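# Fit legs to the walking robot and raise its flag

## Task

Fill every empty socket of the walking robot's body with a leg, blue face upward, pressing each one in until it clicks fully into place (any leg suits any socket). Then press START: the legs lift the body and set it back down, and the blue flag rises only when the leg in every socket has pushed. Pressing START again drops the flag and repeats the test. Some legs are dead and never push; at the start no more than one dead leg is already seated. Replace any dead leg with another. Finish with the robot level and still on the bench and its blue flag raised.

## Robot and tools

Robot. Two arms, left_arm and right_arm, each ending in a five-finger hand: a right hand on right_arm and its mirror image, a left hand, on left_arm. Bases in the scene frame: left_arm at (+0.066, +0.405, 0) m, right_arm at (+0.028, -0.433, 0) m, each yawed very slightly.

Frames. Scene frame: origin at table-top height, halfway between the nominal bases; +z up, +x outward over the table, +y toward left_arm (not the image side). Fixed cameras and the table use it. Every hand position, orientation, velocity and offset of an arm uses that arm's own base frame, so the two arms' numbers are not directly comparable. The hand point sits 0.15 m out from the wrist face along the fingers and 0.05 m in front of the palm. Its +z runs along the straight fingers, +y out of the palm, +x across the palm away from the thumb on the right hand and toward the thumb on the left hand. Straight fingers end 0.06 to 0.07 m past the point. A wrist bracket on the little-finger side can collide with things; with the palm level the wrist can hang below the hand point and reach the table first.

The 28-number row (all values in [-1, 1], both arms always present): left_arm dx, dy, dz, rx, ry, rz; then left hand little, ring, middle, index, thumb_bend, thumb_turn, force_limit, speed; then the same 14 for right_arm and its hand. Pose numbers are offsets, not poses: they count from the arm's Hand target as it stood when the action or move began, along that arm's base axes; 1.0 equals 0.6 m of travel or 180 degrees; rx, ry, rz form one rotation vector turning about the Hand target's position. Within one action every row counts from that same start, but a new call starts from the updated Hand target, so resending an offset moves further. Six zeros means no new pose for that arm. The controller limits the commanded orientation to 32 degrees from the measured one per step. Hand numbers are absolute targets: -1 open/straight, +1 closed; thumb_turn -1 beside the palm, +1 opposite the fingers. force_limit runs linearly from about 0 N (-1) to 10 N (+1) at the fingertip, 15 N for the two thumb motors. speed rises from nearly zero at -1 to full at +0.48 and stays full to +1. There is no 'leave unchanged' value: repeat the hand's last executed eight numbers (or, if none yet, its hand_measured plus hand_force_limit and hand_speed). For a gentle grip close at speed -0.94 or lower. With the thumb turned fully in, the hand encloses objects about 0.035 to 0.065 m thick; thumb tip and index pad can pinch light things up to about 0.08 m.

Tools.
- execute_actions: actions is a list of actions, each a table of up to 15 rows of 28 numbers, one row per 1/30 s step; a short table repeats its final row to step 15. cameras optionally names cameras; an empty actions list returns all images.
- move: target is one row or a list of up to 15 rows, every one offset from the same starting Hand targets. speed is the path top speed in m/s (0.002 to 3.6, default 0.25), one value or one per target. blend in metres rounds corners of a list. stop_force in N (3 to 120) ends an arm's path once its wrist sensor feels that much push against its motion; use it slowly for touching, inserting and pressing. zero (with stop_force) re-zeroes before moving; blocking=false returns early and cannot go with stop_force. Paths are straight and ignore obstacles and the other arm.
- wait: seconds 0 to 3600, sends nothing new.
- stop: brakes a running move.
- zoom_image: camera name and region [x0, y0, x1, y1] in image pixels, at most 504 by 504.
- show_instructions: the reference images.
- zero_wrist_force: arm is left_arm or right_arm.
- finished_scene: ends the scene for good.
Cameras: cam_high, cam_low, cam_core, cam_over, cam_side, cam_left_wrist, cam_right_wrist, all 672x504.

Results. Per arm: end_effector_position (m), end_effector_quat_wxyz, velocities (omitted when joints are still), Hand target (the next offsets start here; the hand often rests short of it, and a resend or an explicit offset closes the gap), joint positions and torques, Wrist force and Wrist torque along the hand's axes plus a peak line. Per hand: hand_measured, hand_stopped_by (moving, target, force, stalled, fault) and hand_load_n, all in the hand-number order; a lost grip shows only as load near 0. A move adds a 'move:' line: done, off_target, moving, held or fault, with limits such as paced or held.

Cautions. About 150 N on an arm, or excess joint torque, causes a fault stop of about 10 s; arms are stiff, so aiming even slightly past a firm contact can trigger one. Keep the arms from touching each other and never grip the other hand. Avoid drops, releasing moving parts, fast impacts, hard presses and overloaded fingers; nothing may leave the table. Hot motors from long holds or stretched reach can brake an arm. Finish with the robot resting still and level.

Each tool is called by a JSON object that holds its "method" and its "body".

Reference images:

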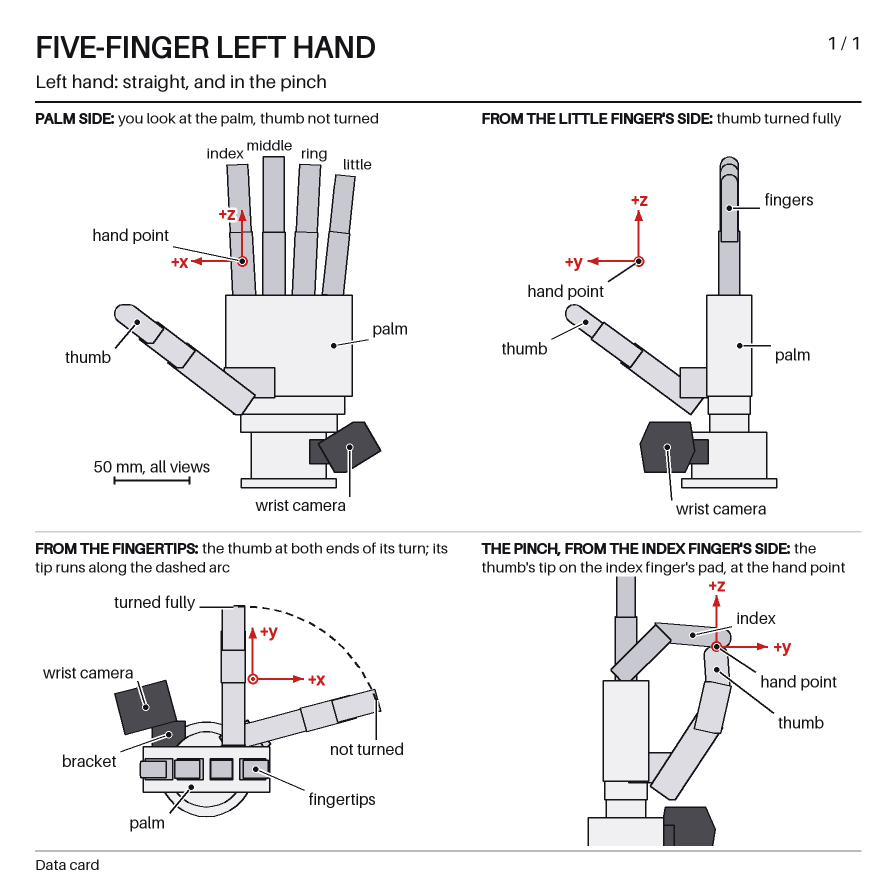

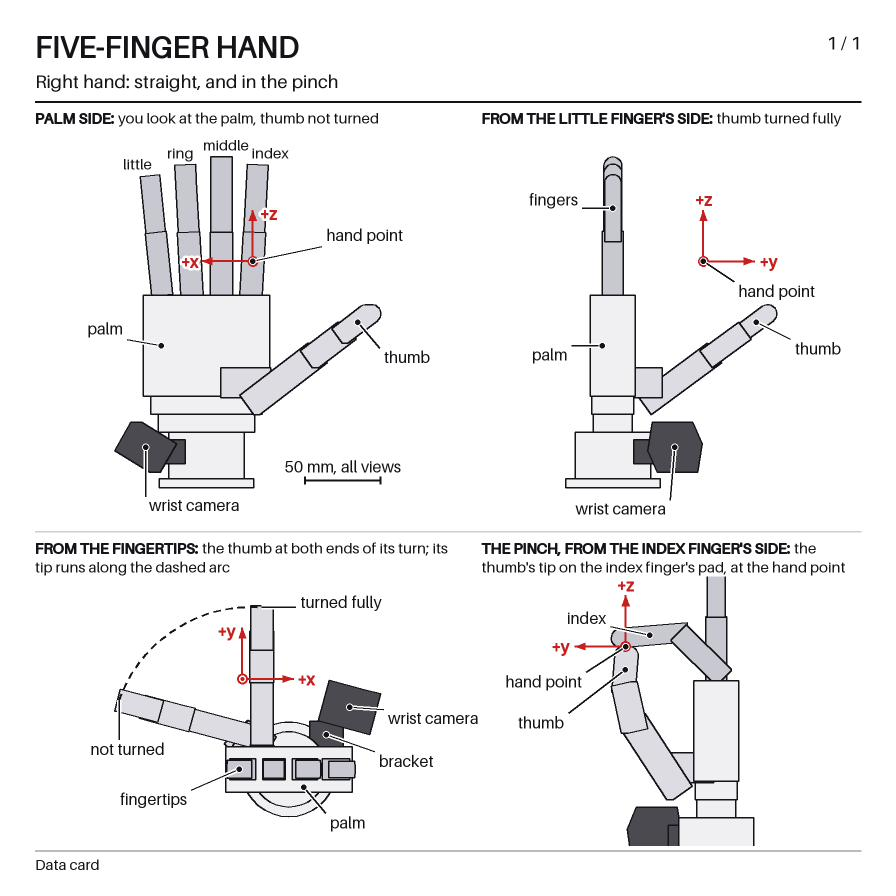

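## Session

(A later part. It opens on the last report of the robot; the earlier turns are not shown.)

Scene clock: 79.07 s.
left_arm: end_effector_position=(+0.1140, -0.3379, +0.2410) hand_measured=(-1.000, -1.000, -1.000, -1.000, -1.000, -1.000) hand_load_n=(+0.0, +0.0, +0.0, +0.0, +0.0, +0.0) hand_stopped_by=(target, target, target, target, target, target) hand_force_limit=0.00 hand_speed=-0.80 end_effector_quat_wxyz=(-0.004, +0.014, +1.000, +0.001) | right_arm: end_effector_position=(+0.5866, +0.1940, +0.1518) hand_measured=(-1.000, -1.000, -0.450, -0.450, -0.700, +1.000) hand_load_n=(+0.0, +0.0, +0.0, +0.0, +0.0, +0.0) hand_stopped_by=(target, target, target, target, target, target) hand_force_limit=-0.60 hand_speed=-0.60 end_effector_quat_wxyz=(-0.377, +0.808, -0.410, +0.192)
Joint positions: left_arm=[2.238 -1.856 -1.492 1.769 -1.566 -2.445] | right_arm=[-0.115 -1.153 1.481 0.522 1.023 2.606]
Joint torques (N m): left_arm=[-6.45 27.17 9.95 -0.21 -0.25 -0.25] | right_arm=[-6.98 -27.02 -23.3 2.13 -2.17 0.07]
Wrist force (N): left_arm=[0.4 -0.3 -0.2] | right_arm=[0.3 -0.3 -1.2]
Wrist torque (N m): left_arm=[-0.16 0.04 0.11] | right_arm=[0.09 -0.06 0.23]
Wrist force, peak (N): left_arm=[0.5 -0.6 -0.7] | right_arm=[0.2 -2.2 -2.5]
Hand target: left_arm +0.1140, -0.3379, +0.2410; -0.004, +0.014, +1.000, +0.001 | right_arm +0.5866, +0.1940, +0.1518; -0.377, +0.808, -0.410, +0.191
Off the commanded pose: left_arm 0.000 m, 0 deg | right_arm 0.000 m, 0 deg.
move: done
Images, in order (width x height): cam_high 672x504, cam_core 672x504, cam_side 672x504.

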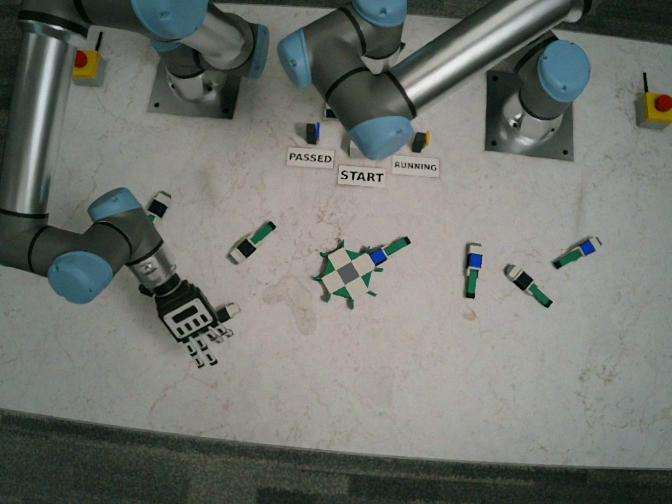

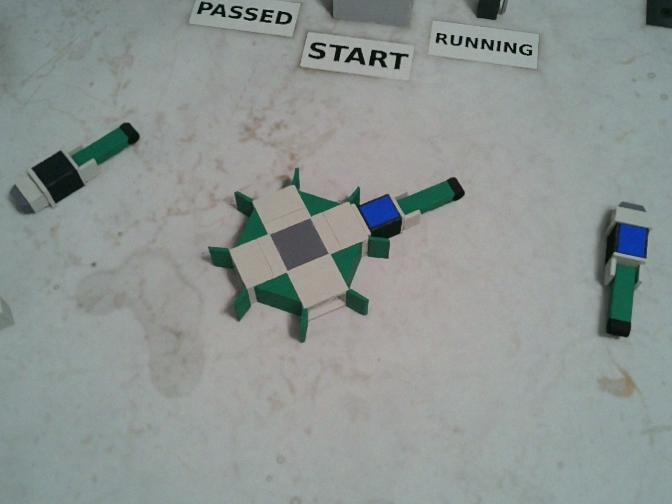

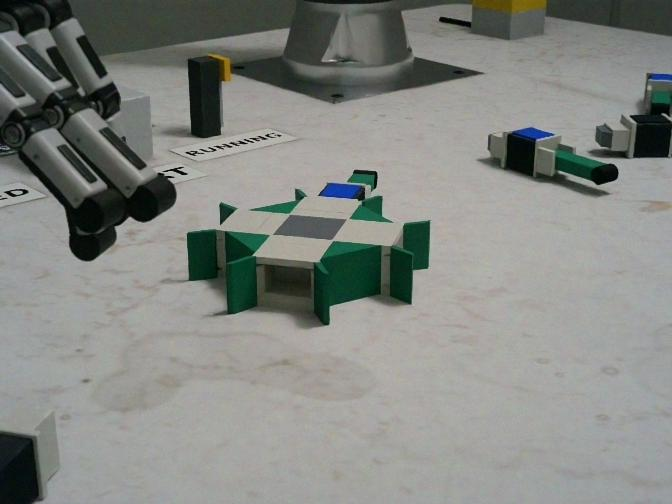

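{"method": "zoom_image", "body": {"camera": "cam_core", "region": [580, 190, 672, 350]}}

{"method": "zoom_image", "body": {"camera": "cam_core", "region": [0, 110, 150, 230]}}

Scaled by 3.150.

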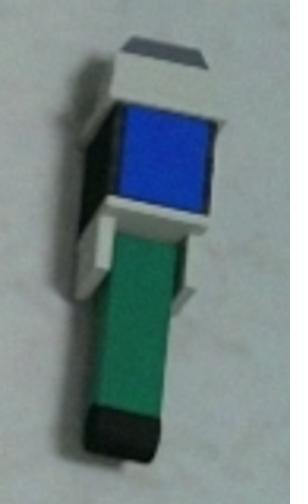

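Scaled by 3.360.

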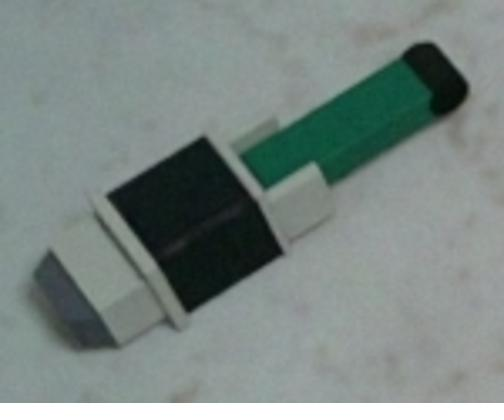

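{"method": "move", "body": {"target": [0.45,0.333,-0.185,-0.278,0,0,-1,-1,-0.45,-0.45,-0.7,1,0,-0.2,-0.463,0.25,0.0137,-0.0656,0.0897,0,1,1,-1,-1,-1,1,0,-0.2], "speed": 0.25, "cameras": ["cam_left_wrist","cam_right_wrist","cam_core","cam_high"]}}

Scene clock: 87.60 s.
left_arm: end_effector_position=(+0.3840, -0.1381, +0.1300) hand_measured=(-1.000, -1.000, -0.450, -0.450, -0.700, +1.000) hand_load_n=(+0.0, +0.0, +0.0, +0.0, +0.0, +0.0) hand_stopped_by=(target, target, target, target, target, target) hand_force_limit=0.00 hand_speed=-0.20 end_effector_quat_wxyz=(+0.002, +0.015, +0.907, -0.422) | right_arm: end_effector_position=(+0.3089, +0.3440, +0.1601) hand_measured=(+1.000, +1.000, -1.000, -1.000, -1.000, +1.000) hand_load_n=(+0.0, +0.5, +0.5, +0.0, +0.0, +0.0) hand_stopped_by=(target, target, target, target, target, target) hand_force_limit=0.00 hand_speed=-0.20 end_effector_quat_wxyz=(-0.231, +0.861, -0.437, +0.117)
Joint positions: left_arm=[3.501 -2.012 -1.815 1.851 -0.778 -1.007] | right_arm=[0.446 -1.392 1.716 0.73 1.478 2.98]
Joint torques (N m): left_arm=[5.5 24.36 7.27 -1.76 1.44 1.69] | right_arm=[6.09 -10.56 -13.11 0.51 -0.84 0.89]
Wrist force (N): left_arm=[0.8 -1.1 1.2] | right_arm=[0.5 -0.5 -1.1]
Wrist torque (N m): left_arm=[-0.03 -0.01 0.20] | right_arm=[0.10 -0.14 0.20]
Wrist force, peak (N): left_arm=[1.6 -2.1 -0.5] | right_arm=[1.5 -0.6 -1.0]
Hand target: left_arm +0.3840, -0.1381, +0.1300; +0.002, +0.015, +0.907, -0.422 | right_arm +0.3088, +0.3440, +0.1600; -0.231, +0.861, -0.437, +0.117
Off the commanded pose: left_arm 0.000 m, 0 deg | right_arm 0.000 m, 0 deg.
move: done
cam_left_wrist: T_world_to_cam=[[-0.31304, -0.60201, 0.73457, -0.05983], [-0.82016, 0.56135, 0.11054, 0.38368], [-0.47889, -0.56786, -0.66947, 0.30797]] pos_world=[0.44344, -0.07651, 0.20772]
cam_right_wrist: T_world_to_cam=[[-0.52677, -0.72114, -0.44997, 0.47838], [-0.84846, 0.41418, 0.32949, 0.06678], [-0.05124, 0.55535, -0.83004, 0.06911]] pos_world=[0.3122, 0.27894, 0.25062]
Images, in order (width x height): cam_high 672x504, cam_core 672x504, cam_left_wrist 672x504, cam_right_wrist 672x504.

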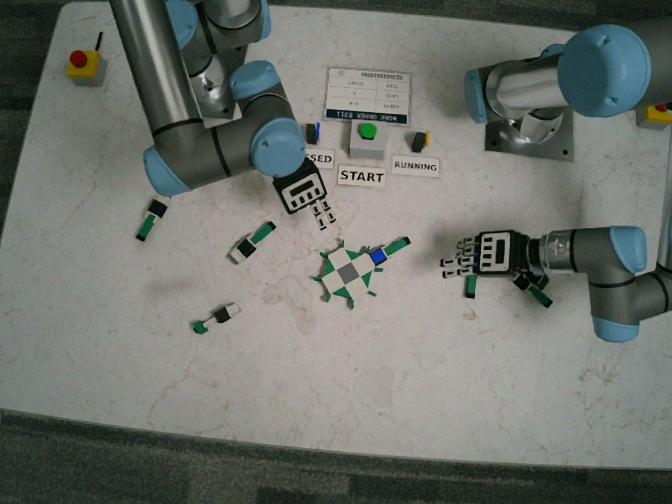

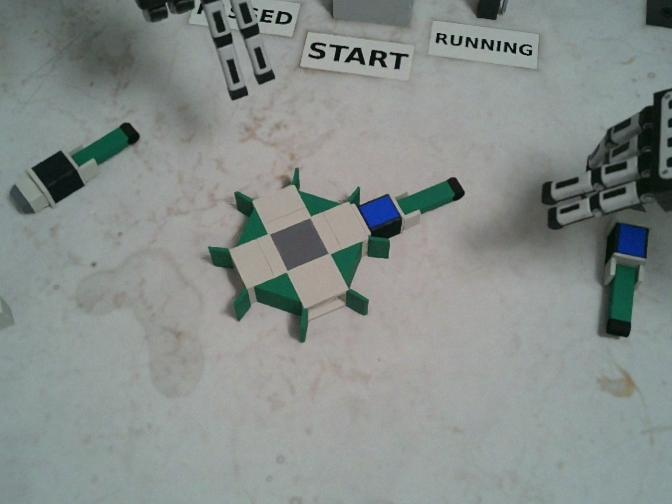

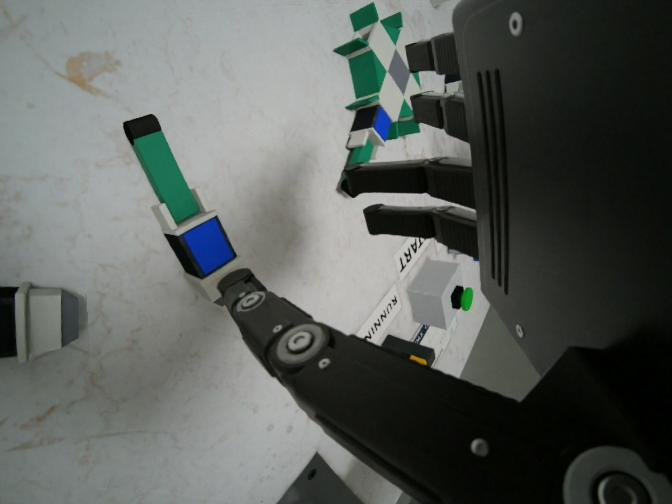

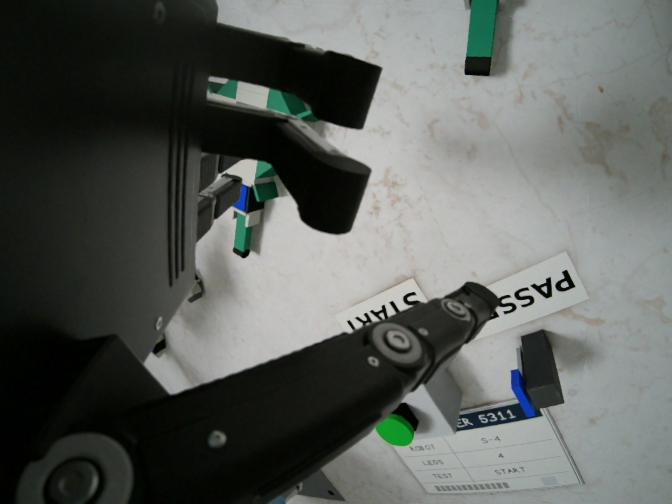

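{"method": "move", "body": {"target": [-0.005,0.0,-0.1133,0,0,0,-1,-1,-0.45,-0.45,-0.7,1,0,-0.2,0,0,-0.2017,0,0,0,1,1,-1,-1,-1,1,0,-0.2], "speed": 0.2, "cameras": ["cam_left_wrist","cam_right_wrist","cam_core","cam_side"]}}

Scene clock: 89.43 s.
left_arm: end_effector_position=(+0.3810, -0.1381, +0.0620) hand_measured=(-1.000, -1.000, -0.450, -0.450, -0.700, +1.000) hand_load_n=(+0.0, +0.0, +0.0, +0.0, +0.0, +0.0) hand_stopped_by=(target, target, target, target, target, target) hand_force_limit=0.00 hand_speed=-0.20 end_effector_quat_wxyz=(+0.002, +0.015, +0.907, -0.422) | right_arm: end_effector_position=(+0.3088, +0.3440, +0.0390) hand_measured=(+1.000, +1.000, -1.000, -1.000, -1.000, +1.000) hand_load_n=(+0.0, +0.0, +0.0, +0.0, -0.5, +0.0) hand_stopped_by=(target, target, target, target, target, target) hand_force_limit=0.00 hand_speed=-0.20 end_effector_quat_wxyz=(-0.231, +0.861, -0.437, +0.117)
Joint positions: left_arm=[3.504 -2.122 -1.868 2.011 -0.779 -1.003] | right_arm=[0.446 -1.258 1.89 0.421 1.478 2.981]
Joint torques (N m): left_arm=[-2.13 34.62 19.77 -3.09 1.44 -1.3] | right_arm=[7.22 -34.9 -13.16 -0.23 -1.7 1.38]
Wrist force (N): left_arm=[0.7 -0.8 1.1] | right_arm=[0.3 -0.3 -1.3]
Wrist torque (N m): left_arm=[0.01 0.02 0.04] | right_arm=[0.08 -0.10 0.13]
Wrist force, peak (N): left_arm=[0.8 -0.2 1.9] | right_arm=[0.1 -1.3 -2.8]
Hand target: left_arm +0.3810, -0.1381, +0.0620; +0.002, +0.015, +0.907, -0.422 | right_arm +0.3088, +0.3440, +0.0390; -0.231, +0.861, -0.437, +0.117
Off the commanded pose: left_arm 0.000 m, 0 deg | right_arm 0.000 m, 0 deg.
move: done
cam_left_wrist: T_world_to_cam=[[-0.3129, -0.60184, 0.73477, -0.01076], [-0.82017, 0.56135, 0.11053, 0.38869], [-0.47898, -0.56804, -0.66926, 0.261]] pos_world=[0.44044, -0.07641, 0.13962]
cam_right_wrist: T_world_to_cam=[[-0.52709, -0.7211, -0.44966, 0.42398], [-0.84825, 0.4144, 0.32975, 0.10649], [-0.05144, 0.55523, -0.8301, -0.03122]] pos_world=[0.3122, 0.27894, 0.12962]
Images, in order (width x height): cam_core 672x504, cam_side 672x504, cam_left_wrist 672x504, cam_right_wrist 672x504.

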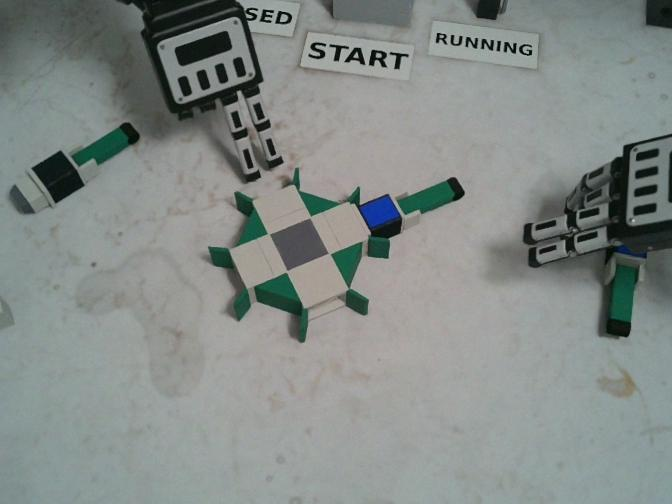

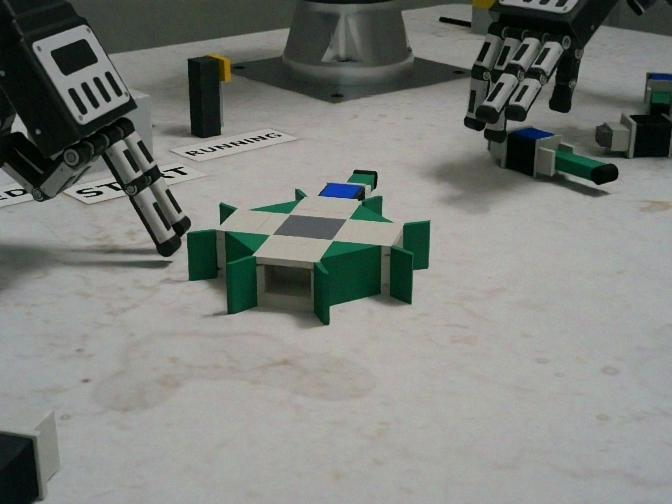

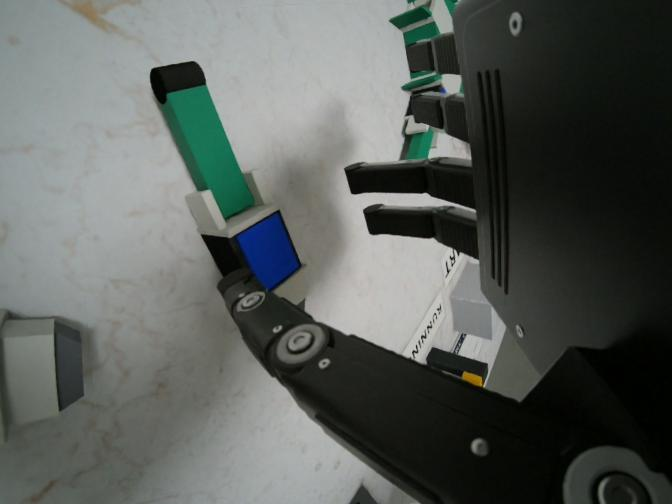

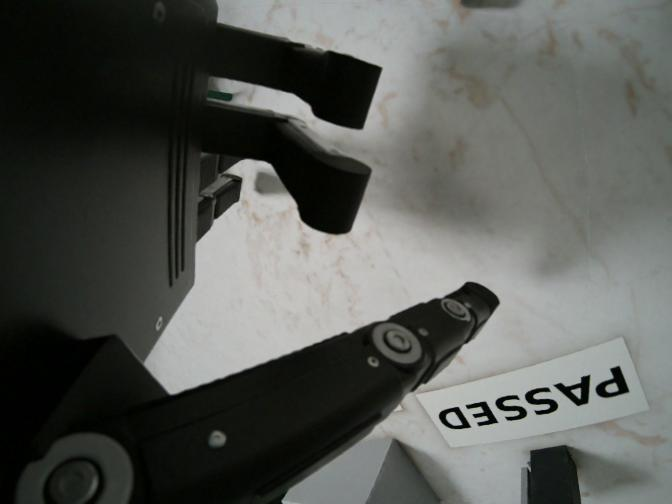

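{"method": "move", "body": {"target": [[0.0067,0.0,-0.0533,0,0,-0.0194,-1,-1,-0.45,-0.45,-0.7,1,0,-0.2,0,0,0,0,0,0,1,1,-1,-1,-1,1,0,-0.2],[0.0067,0.0,-0.0533,0,0,-0.0194,-1,-1,0.25,0.25,-0.56,1,-0.3,-0.8,0,0,0,0,0,0,1,1,-1,-1,-1,1,0,-0.2]], "speed": 0.08, "cameras": ["cam_left_wrist","cam_core","cam_side"]}}

Scene clock: 92.17 s.
left_arm: end_effector_position=(+0.3851, -0.1381, +0.0300) hand_measured=(-1.000, -1.000, +0.084, +0.120, -0.562, +1.000) hand_load_n=(+0.0, +0.0, +5.0, +3.5, +6.5, -1.0) hand_stopped_by=(target, target, force, force, target, target) hand_force_limit=-0.30 hand_speed=-0.80 end_effector_quat_wxyz=(-0.011, +0.042, +0.906, -0.422) | right_arm: end_effector_position=(+0.3088, +0.3440, +0.0390) hand_measured=(+1.000, +1.000, -1.000, -1.000, -1.000, +1.000) hand_load_n=(-0.5, +0.0, +0.0, +0.0, +0.0, +0.0) hand_stopped_by=(target, target, target, target, target, target) hand_force_limit=0.00 hand_speed=-0.20 end_effector_quat_wxyz=(-0.231, +0.861, -0.437, +0.117)
Joint positions: left_arm=[3.487 -2.209 -1.842 2.031 -0.797 -0.946] | right_arm=[0.446 -1.258 1.89 0.421 1.478 2.981]
Joint torques (N m): left_arm=[10.53 29.86 1.35 -4.52 2.13 1.22] | right_arm=[8.05 -41.35 -7.92 -0.51 -1.82 1.27]
Wrist force (N): left_arm=[0.6 -1.6 1.2] | right_arm=[0.0 0.0 -1.4]
Wrist torque (N m): left_arm=[-0.10 0.03 0.24] | right_arm=[0.13 -0.05 0.11]
Wrist force, peak (N): left_arm=[0.4 -1.6 1.4] | right_arm=[0.4 -0.5 -1.6]
Hand target: left_arm +0.3851, -0.1381, +0.0300; -0.011, +0.042, +0.906, -0.422 | right_arm +0.3088, +0.3440, +0.0390; -0.231, +0.861, -0.437, +0.117
Off the commanded pose: left_arm 0.000 m, 0 deg | right_arm 0.000 m, 0 deg.
move: done
cam_left_wrist: T_world_to_cam=[[-0.34909, -0.58162, 0.73475, 0.03062], [-0.78443, 0.6103, 0.11042, 0.38864], [-0.51264, -0.53781, -0.66929, 0.25868]] pos_world=[0.44816, -0.08026, 0.10772]
Images, in order (width x height): cam_core 672x504, cam_side 672x504, cam_left_wrist 672x504.

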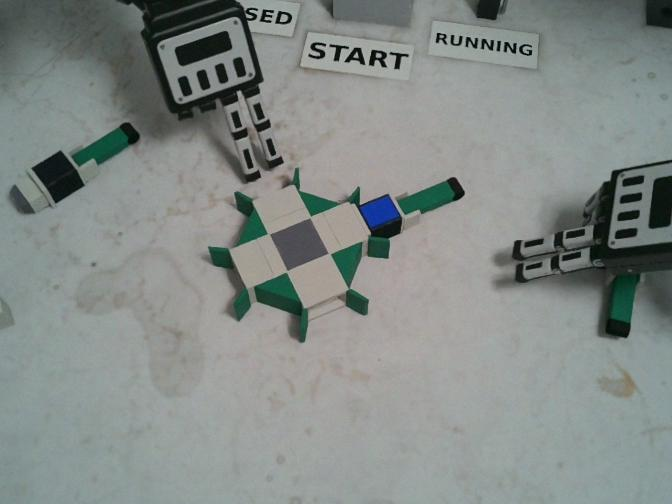

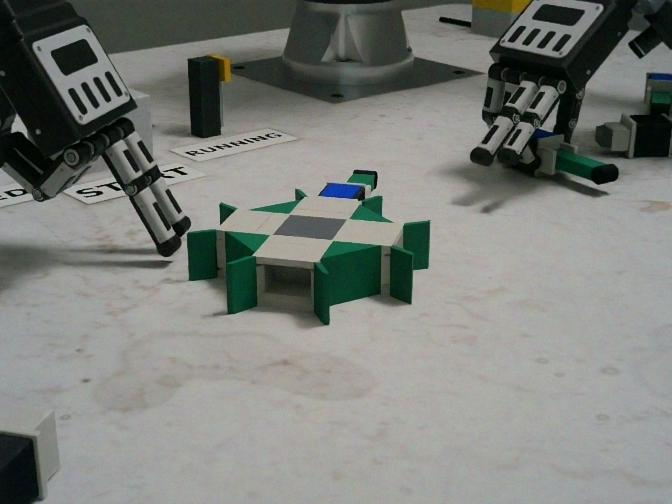

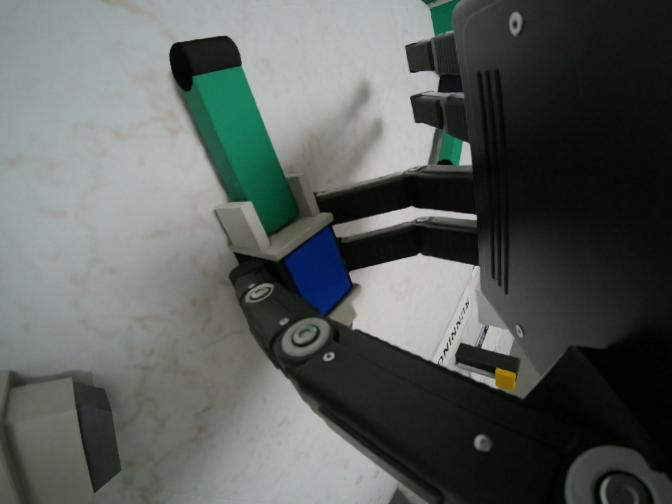

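{"method": "move", "body": {"target": [[0,0,0,0,0,0,-1,-1,-0.35,-0.35,-0.7,1,0,-0.3,0,0,0,0,0,0,1,1,-1,-1,-1,1,0,-0.2],[0.0167,-0.001,0,0,0,0,-1,-1,0.35,0.35,-0.56,1,-0.2,-0.8,0,0,0,0,0,0,1,1,-1,-1,-1,1,0,-0.2]], "speed": 0.05, "cameras": ["cam_left_wrist","cam_side"]}}

Scene clock: 97.37 s.
left_arm: end_effector_position=(+0.3951, -0.1387, +0.0300) hand_measured=(-1.000, -1.000, +0.072, +0.128, -0.562, +1.000) hand_load_n=(+0.0, +0.0, +2.5, +5.0, +6.5, -1.0) hand_stopped_by=(target, target, force, force, target, target) hand_force_limit=-0.20 hand_speed=-0.80 end_effector_quat_wxyz=(-0.011, +0.042, +0.906, -0.422) | right_arm: end_effector_position=(+0.3088, +0.3440, +0.0390) hand_measured=(+1.000, +1.000, -1.000, -1.000, -1.000, +1.000) hand_load_n=(+0.0, +0.0, +0.0, +0.0, +0.0, +0.0) hand_stopped_by=(target, target, target, target, target, target) hand_force_limit=0.00 hand_speed=-0.20 end_effector_quat_wxyz=(-0.231, +0.861, -0.437, +0.117)
Joint positions: left_arm=[3.478 -2.224 -1.808 2.021 -0.793 -0.958] | right_arm=[0.446 -1.258 1.89 0.421 1.478 2.981]
Joint torques (N m): left_arm=[10.75 44.59 1.05 -0.33 -0.57 1.37] | right_arm=[6.69 -41.47 -8.44 -0.31 -1.76 1.38]
Wrist force (N): left_arm=[0.9 -2.0 0.7] | right_arm=[0.4 -0.3 -1.2]
Wrist torque (N m): left_arm=[-0.09 0.00 0.08] | right_arm=[0.08 -0.11 0.13]
Wrist force, peak (N): left_arm=[1.1 -2.6 0.3] | right_arm=[0.3 -0.3 -1.5]
Hand target: left_arm +0.3951, -0.1387, +0.0300; -0.011, +0.042, +0.906, -0.422 | right_arm +0.3088, +0.3440, +0.0390; -0.231, +0.861, -0.437, +0.117
Off the commanded pose: left_arm 0.000 m, 0 deg | right_arm 0.000 m, 0 deg.
move: done
cam_left_wrist: T_world_to_cam=[[-0.34909, -0.58162, 0.73475, 0.03376], [-0.78443, 0.6103, 0.11042, 0.39685], [-0.51264, -0.53781, -0.66929, 0.26348]] pos_world=[0.45816, -0.08086, 0.10772]
Images, in order (width x height): cam_side 672x504, cam_left_wrist 672x504.

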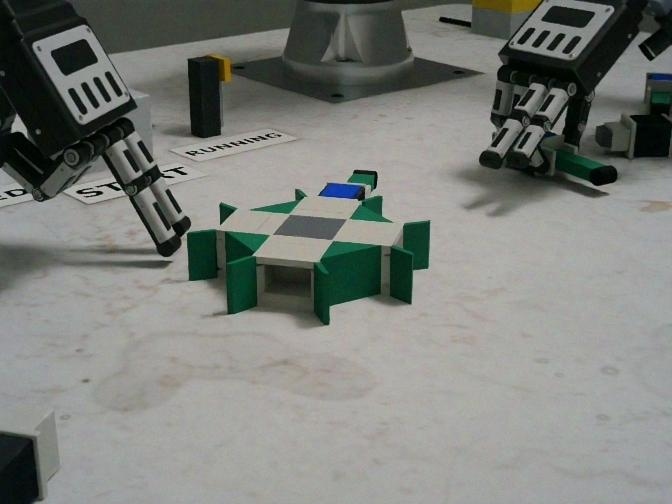

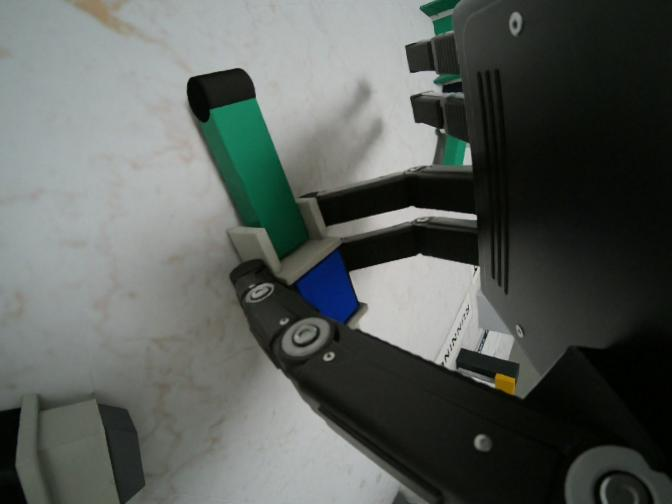

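{"method": "move", "body": {"target": [[0,0,0.0033,0,0,0,-1,-1,0.35,0.35,-0.56,1,-0.2,-0.8,0,0,0,0,0,0,1,1,-1,-1,-1,1,0,-0.2],[0.3077,-0.3132,0.0033,0,0,0.2078,-1,-1,0.35,0.35,-0.56,1,-0.2,-0.8,0.0208,0.0145,0,0,0,0,1,1,-1,-1,-1,1,0,-0.2]], "speed": [0.05,0.15], "cameras": ["cam_left_wrist","cam_right_wrist","cam_side","cam_core","cam_high"]}}

Scene clock: 101.17 s.
left_arm: end_effector_position=(+0.5796, -0.3267, +0.0319) hand_measured=(-1.000, -1.000, +0.072, +0.128, -0.562, +1.000) hand_load_n=(+0.0, +0.0, +2.5, +4.5, +6.5, -1.0) hand_stopped_by=(target, target, force, force, target, target) hand_force_limit=-0.20 hand_speed=-0.80 end_effector_quat_wxyz=(+0.125, -0.250, +0.872, -0.403) | right_arm: end_effector_position=(+0.3213, +0.3527, +0.0390) hand_measured=(+1.000, +1.000, -1.000, -1.000, -1.000, +1.000) hand_load_n=(+0.0, +0.5, +0.0, +0.0, +0.0, +0.0) hand_stopped_by=(target, target, target, target, target, target) hand_force_limit=0.00 hand_speed=-0.20 end_effector_quat_wxyz=(-0.231, +0.861, -0.437, +0.117)
Joint positions: left_arm=[3.047 -2.267 -1.379 2.713 -0.931 -2.442] | right_arm=[0.453 -1.226 1.845 0.434 1.481 2.986]
Joint torques (N m): left_arm=[7.26 53.04 14.09 -2.52 0.18 -1.24] | right_arm=[4.58 -30.91 -8.84 1.19 1.72 0.75]
Wrist force (N): left_arm=[0.6 -0.3 1.9] | right_arm=[0.1 -0.3 -1.1]
Wrist torque (N m): left_arm=[-0.01 0.03 0.04] | right_arm=[0.08 -0.07 -0.01]
Wrist force, peak (N): left_arm=[0.2 -1.2 2.6] | right_arm=[0.3 -0.3 -1.5]
Hand target: left_arm +0.5797, -0.3266, +0.0320; +0.125, -0.250, +0.872, -0.403 | right_arm +0.3213, +0.3527, +0.0390; -0.231, +0.861, -0.437, +0.117
Off the commanded pose: left_arm 0.000 m, 0 deg | right_arm 0.000 m, 0 deg.
move: done
cam_left_wrist: T_world_to_cam=[[0.07589, -0.67409, 0.73474, -0.28903], [-0.99384, 0.00859, 0.11053, 0.58097], [-0.08082, -0.7386, -0.66928, -0.05756]] pos_world=[0.59467, -0.24234, 0.10962]
cam_right_wrist: T_world_to_cam=[[-0.52694, -0.72117, -0.44972, 0.43685], [-0.84834, 0.41428, 0.32967, 0.11355], [-0.05144, 0.55523, -0.8301, -0.03555]] pos_world=[0.3247, 0.28774, 0.12952]
Images, in order (width x height): cam_high 672x504, cam_core 672x504, cam_side 672x504, cam_left_wrist 672x504, cam_right_wrist 672x504.

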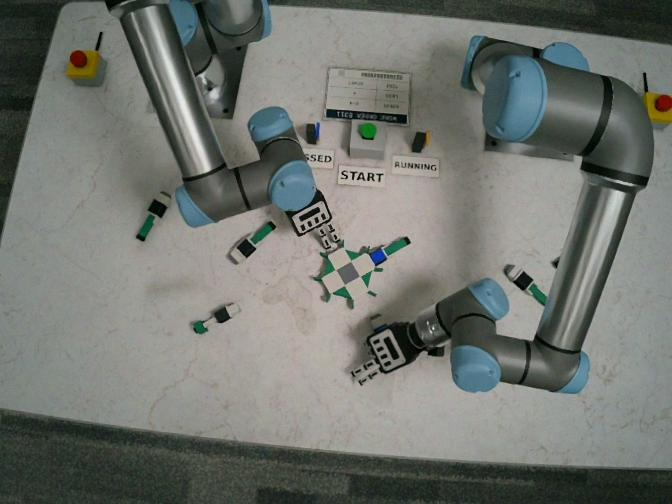

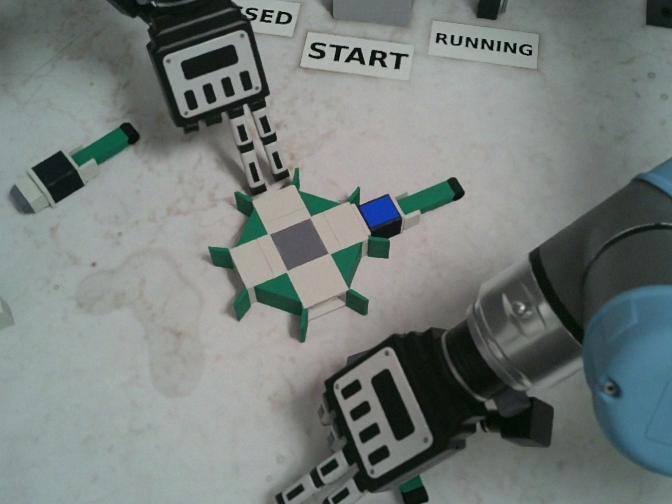

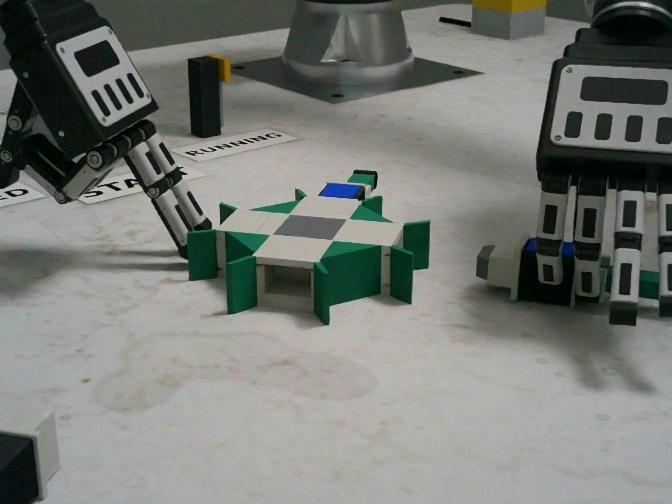

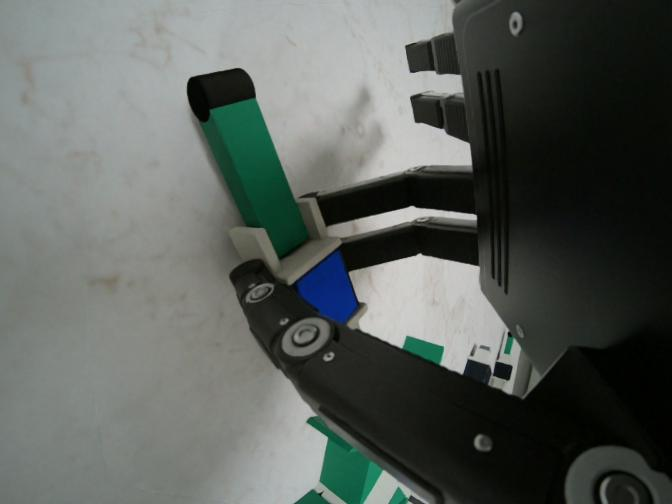

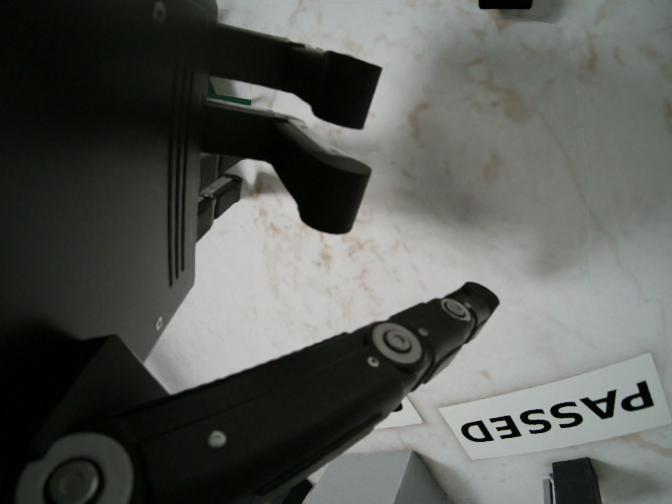

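{"method": "zoom_image", "body": {"camera": "cam_core", "region": [180, 90, 360, 220]}}

{"method": "zoom_image", "body": {"camera": "cam_side", "region": [140, 140, 320, 300]}}

{"method": "zoom_image", "body": {"camera": "cam_side", "region": [380, 160, 672, 400]}}

{"method": "zoom_image", "body": {"camera": "cam_high", "region": [280, 190, 480, 400]}}

Scaled by 2.800.

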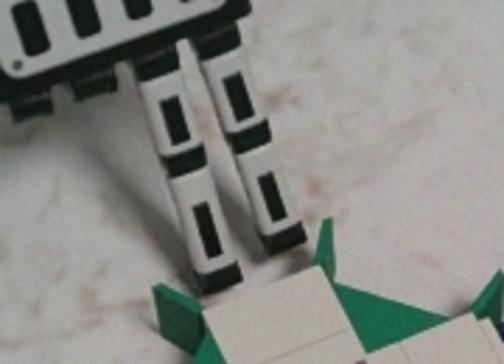

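Scaled by 2.800.

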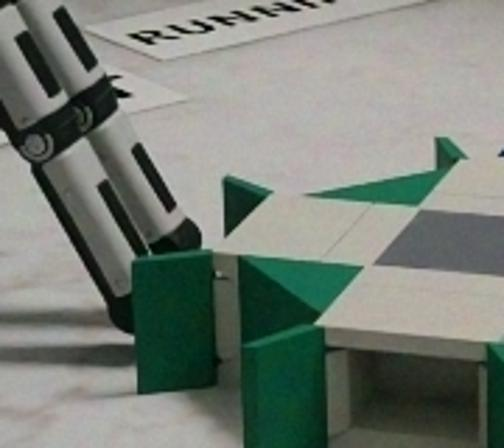

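Scaled by 1.726.

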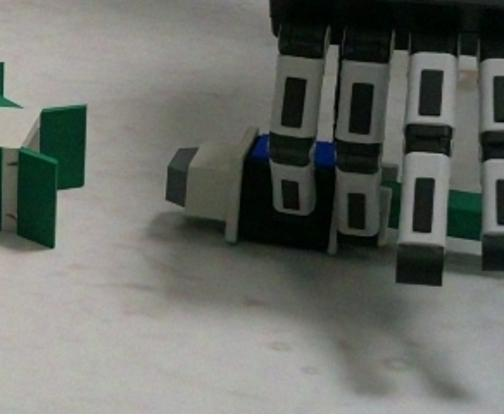

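Scaled by 2.400.

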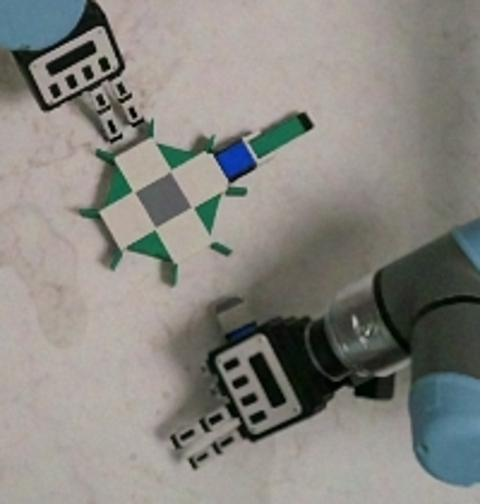

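{"method": "move", "body": {"target": [0,0,0,0,0,0,-1,-1,0.35,0.35,-0.56,1,-0.2,-0.8,0.0205,0.0145,0,0,0,0,1,1,-1,-1,-1,1,0,-0.2], "speed": 0.02, "stop_force": 3, "cameras": ["cam_core","cam_side","cam_high"]}}

{"method": "zoom_image", "body": {"camera": "cam_core", "region": [180, 90, 360, 220]}}

Scene clock: 103.77 s.
left_arm: end_effector_position=(+0.5797, -0.3266, +0.0320) hand_measured=(-1.000, -1.000, +0.072, +0.128, -0.562, +1.000) hand_load_n=(+0.0, +0.0, +2.5, +4.5, +6.5, -0.5) hand_stopped_by=(target, target, force, force, target, target) hand_force_limit=-0.20 hand_speed=-0.80 end_effector_quat_wxyz=(+0.125, -0.250, +0.872, -0.403) | right_arm: end_effector_position=(+0.3336, +0.3614, +0.0390) hand_measured=(+1.000, +1.000, -1.000, -1.000, -1.000, +1.000) hand_load_n=(+0.0, +0.0, +0.0, +0.0, +0.0, +0.0) hand_stopped_by=(target, target, target, target, target, target) hand_force_limit=0.00 hand_speed=-0.20 end_effector_quat_wxyz=(-0.231, +0.861, -0.437, +0.117)
Joint positions: left_arm=[3.047 -2.267 -1.379 2.713 -0.931 -2.442] | right_arm=[0.459 -1.195 1.799 0.449 1.484 2.992]
Joint torques (N m): left_arm=[11.06 53.86 24.08 0.49 -0.96 -1.34] | right_arm=[-5.4 -43.93 -8.8 -0.42 -0.41 -0.85]
Wrist force (N): left_arm=[0.5 -0.4 1.6] | right_arm=[0.6 0.2 -0.9]
Wrist torque (N m): left_arm=[-0.02 0.05 0.10] | right_arm=[0.12 -0.09 0.04]
Wrist force, peak (N): left_arm=[0.8 -0.2 2.1] | right_arm=[1.0 0.3 -1.6]
Hand target: left_arm +0.5797, -0.3266, +0.0320; +0.125, -0.250, +0.872, -0.403 | right_arm +0.3336, +0.3614, +0.0390; -0.231, +0.861, -0.437, +0.117
Off the commanded pose: left_arm 0.000 m, 0 deg | right_arm 0.000 m, 0 deg.
move: done
Images, in order (width x height): cam_high 672x504, cam_core 672x504, cam_side 672x504.

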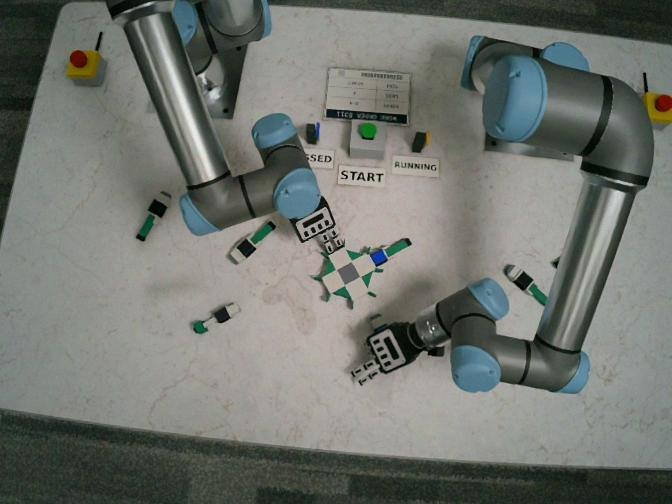

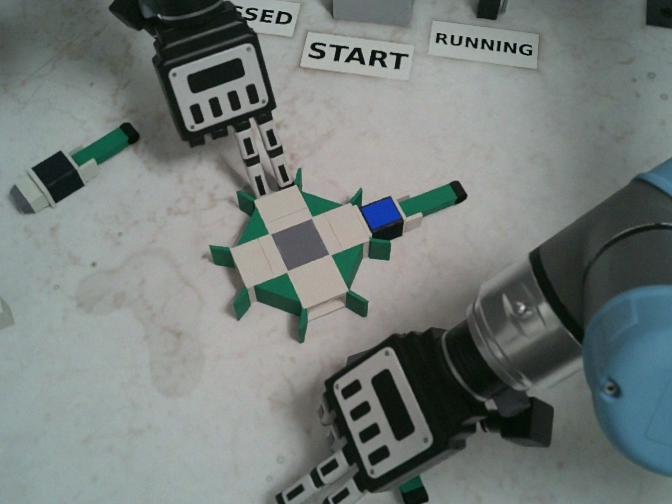

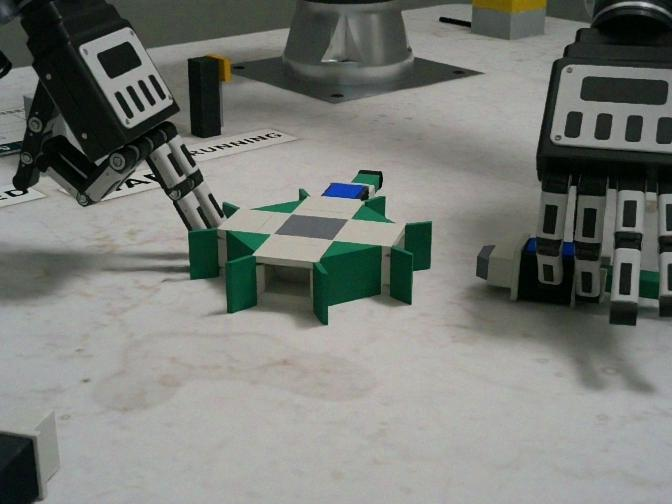

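Scaled by 2.800.

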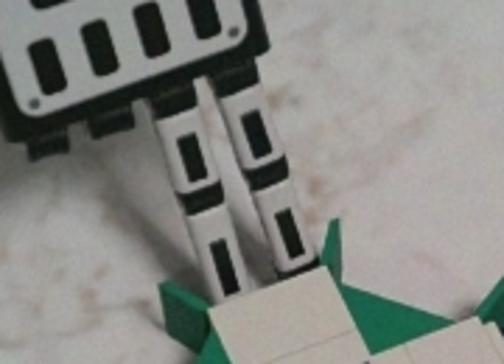

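{"method": "move", "body": {"target": [-0.0899,-0.0604,-0.0017,0,0,0,-1,-1,0.35,0.35,-0.56,1,-0.2,-0.8,0,0,0,0,0,0,1,1,-1,-1,-1,1,0,-0.2], "speed": 0.03, "stop_force": 5, "cameras": ["cam_core","cam_side","cam_high","cam_left_wrist"]}}

{"method": "zoom_image", "body": {"camera": "cam_high", "region": [280, 190, 480, 400]}}

{"method": "zoom_image", "body": {"camera": "cam_side", "region": [300, 160, 592, 400]}}

Scene clock: 107.23 s.
left_arm: end_effector_position=(+0.5258, -0.3628, +0.0310) hand_measured=(-1.000, -1.000, +0.072, +0.128, -0.562, +1.000) hand_load_n=(+0.0, +0.0, +2.5, +4.5, +6.5, -1.0) hand_stopped_by=(target, target, force, force, target, target) hand_force_limit=-0.20 hand_speed=-0.80 end_effector_quat_wxyz=(+0.125, -0.250, +0.872, -0.403) | right_arm: end_effector_position=(+0.3336, +0.3614, +0.0390) hand_measured=(+1.000, +1.000, -1.000, -1.000, -1.000, +1.000) hand_load_n=(+0.0, +0.0, +0.0, +0.0, +0.0, +0.0) hand_stopped_by=(target, target, target, target, target, target) hand_force_limit=0.00 hand_speed=-0.20 end_effector_quat_wxyz=(-0.231, +0.861, -0.437, +0.117)
Joint positions: left_arm=[2.964 -2.182 -1.522 2.817 -0.982 -2.523] | right_arm=[0.459 -1.195 1.799 0.449 1.484 2.992]
Joint torques (N m): left_arm=[10.58 34.93 25.61 -3.18 2.01 1.55] | right_arm=[-5.03 -44 -9.3 -0.41 -1.48 -0.98]
Wrist force (N): left_arm=[0.1 -0.4 1.9] | right_arm=[0.1 -0.2 -1.3]
Wrist torque (N m): left_arm=[-0.04 0.11 0.12] | right_arm=[0.09 -0.04 -0.01]
Wrist force, peak (N): left_arm=[-0.2 -0.9 2.5] | right_arm=[1.0 -0.1 -1.4]
Hand target: left_arm +0.5258, -0.3628, +0.0310; +0.125, -0.250, +0.872, -0.403 | right_arm +0.3336, +0.3614, +0.0390; -0.231, +0.861, -0.437, +0.117
Off the commanded pose: left_arm 0.000 m, 0 deg | right_arm 0.000 m, 0 deg.
move: done
cam_left_wrist: T_world_to_cam=[[0.07602, -0.67407, 0.73474, -0.30867], [-0.99385, 0.00829, 0.11043, 0.52776], [-0.08052, -0.73862, -0.6693, -0.08949]] pos_world=[0.54077, -0.27854, 0.10862]
Images, in order (width x height): cam_high 672x504, cam_core 672x504, cam_side 672x504, cam_left_wrist 672x504.

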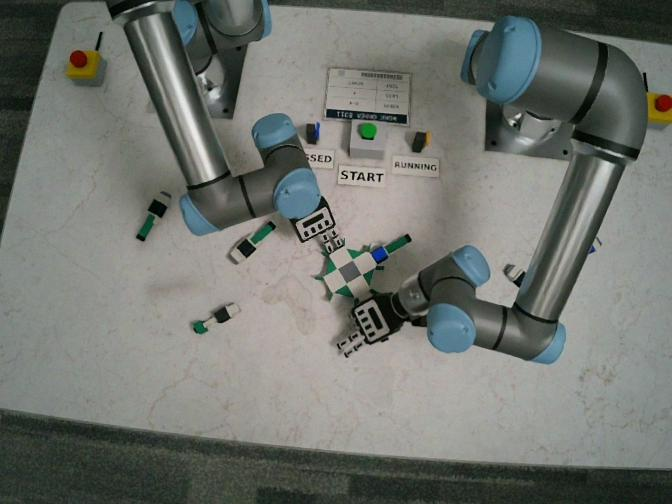

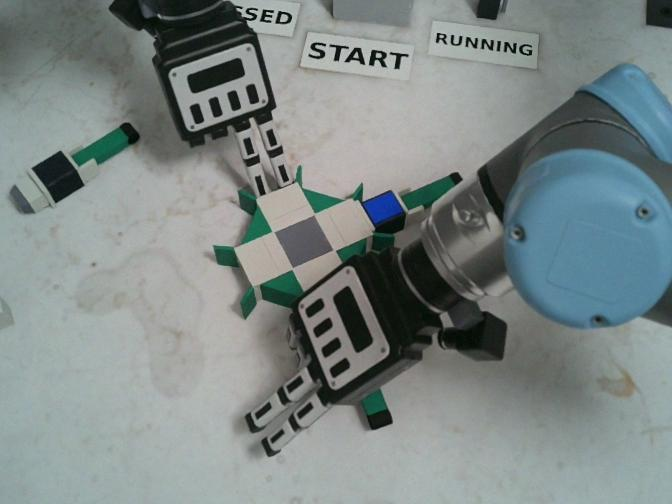

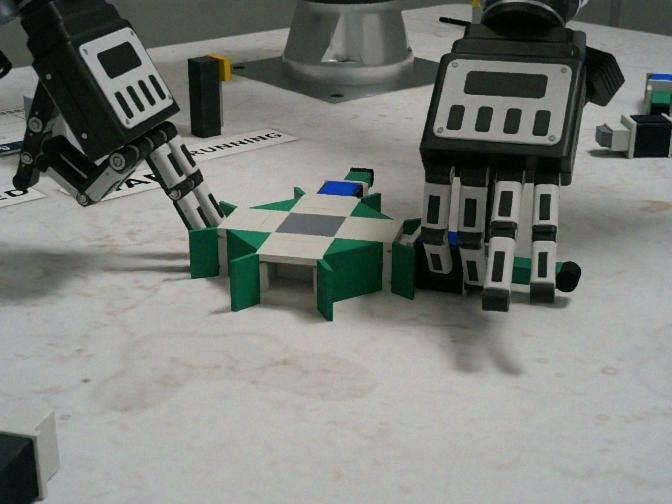

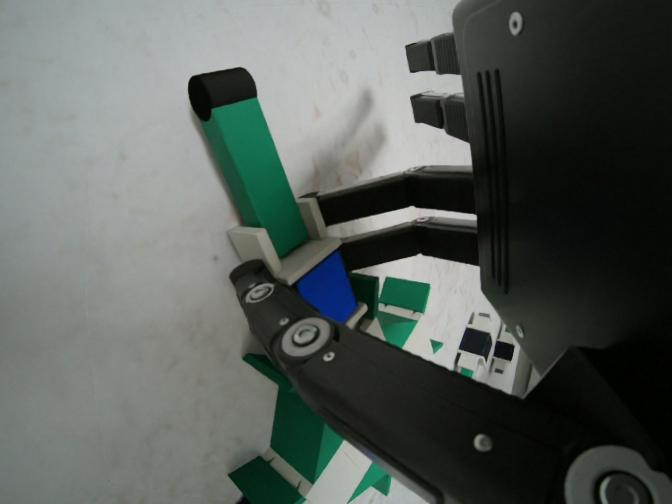

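Scaled by 2.400.

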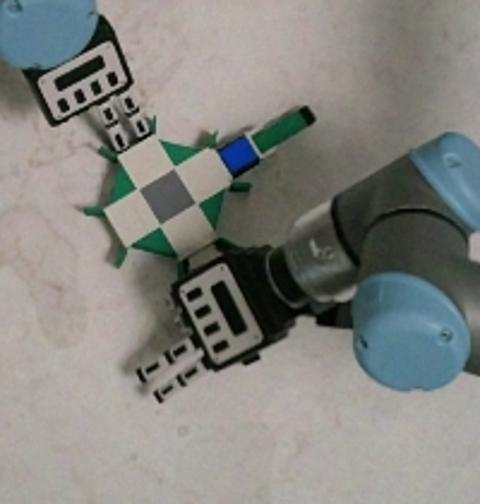

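Scaled by 1.726.

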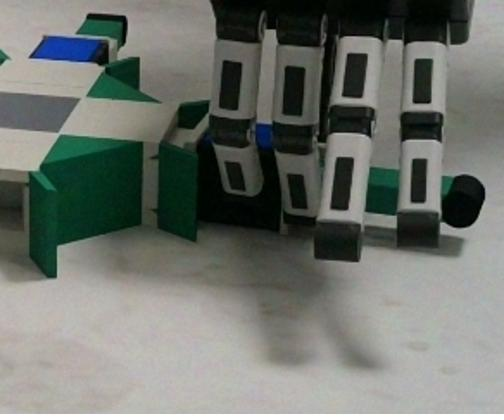

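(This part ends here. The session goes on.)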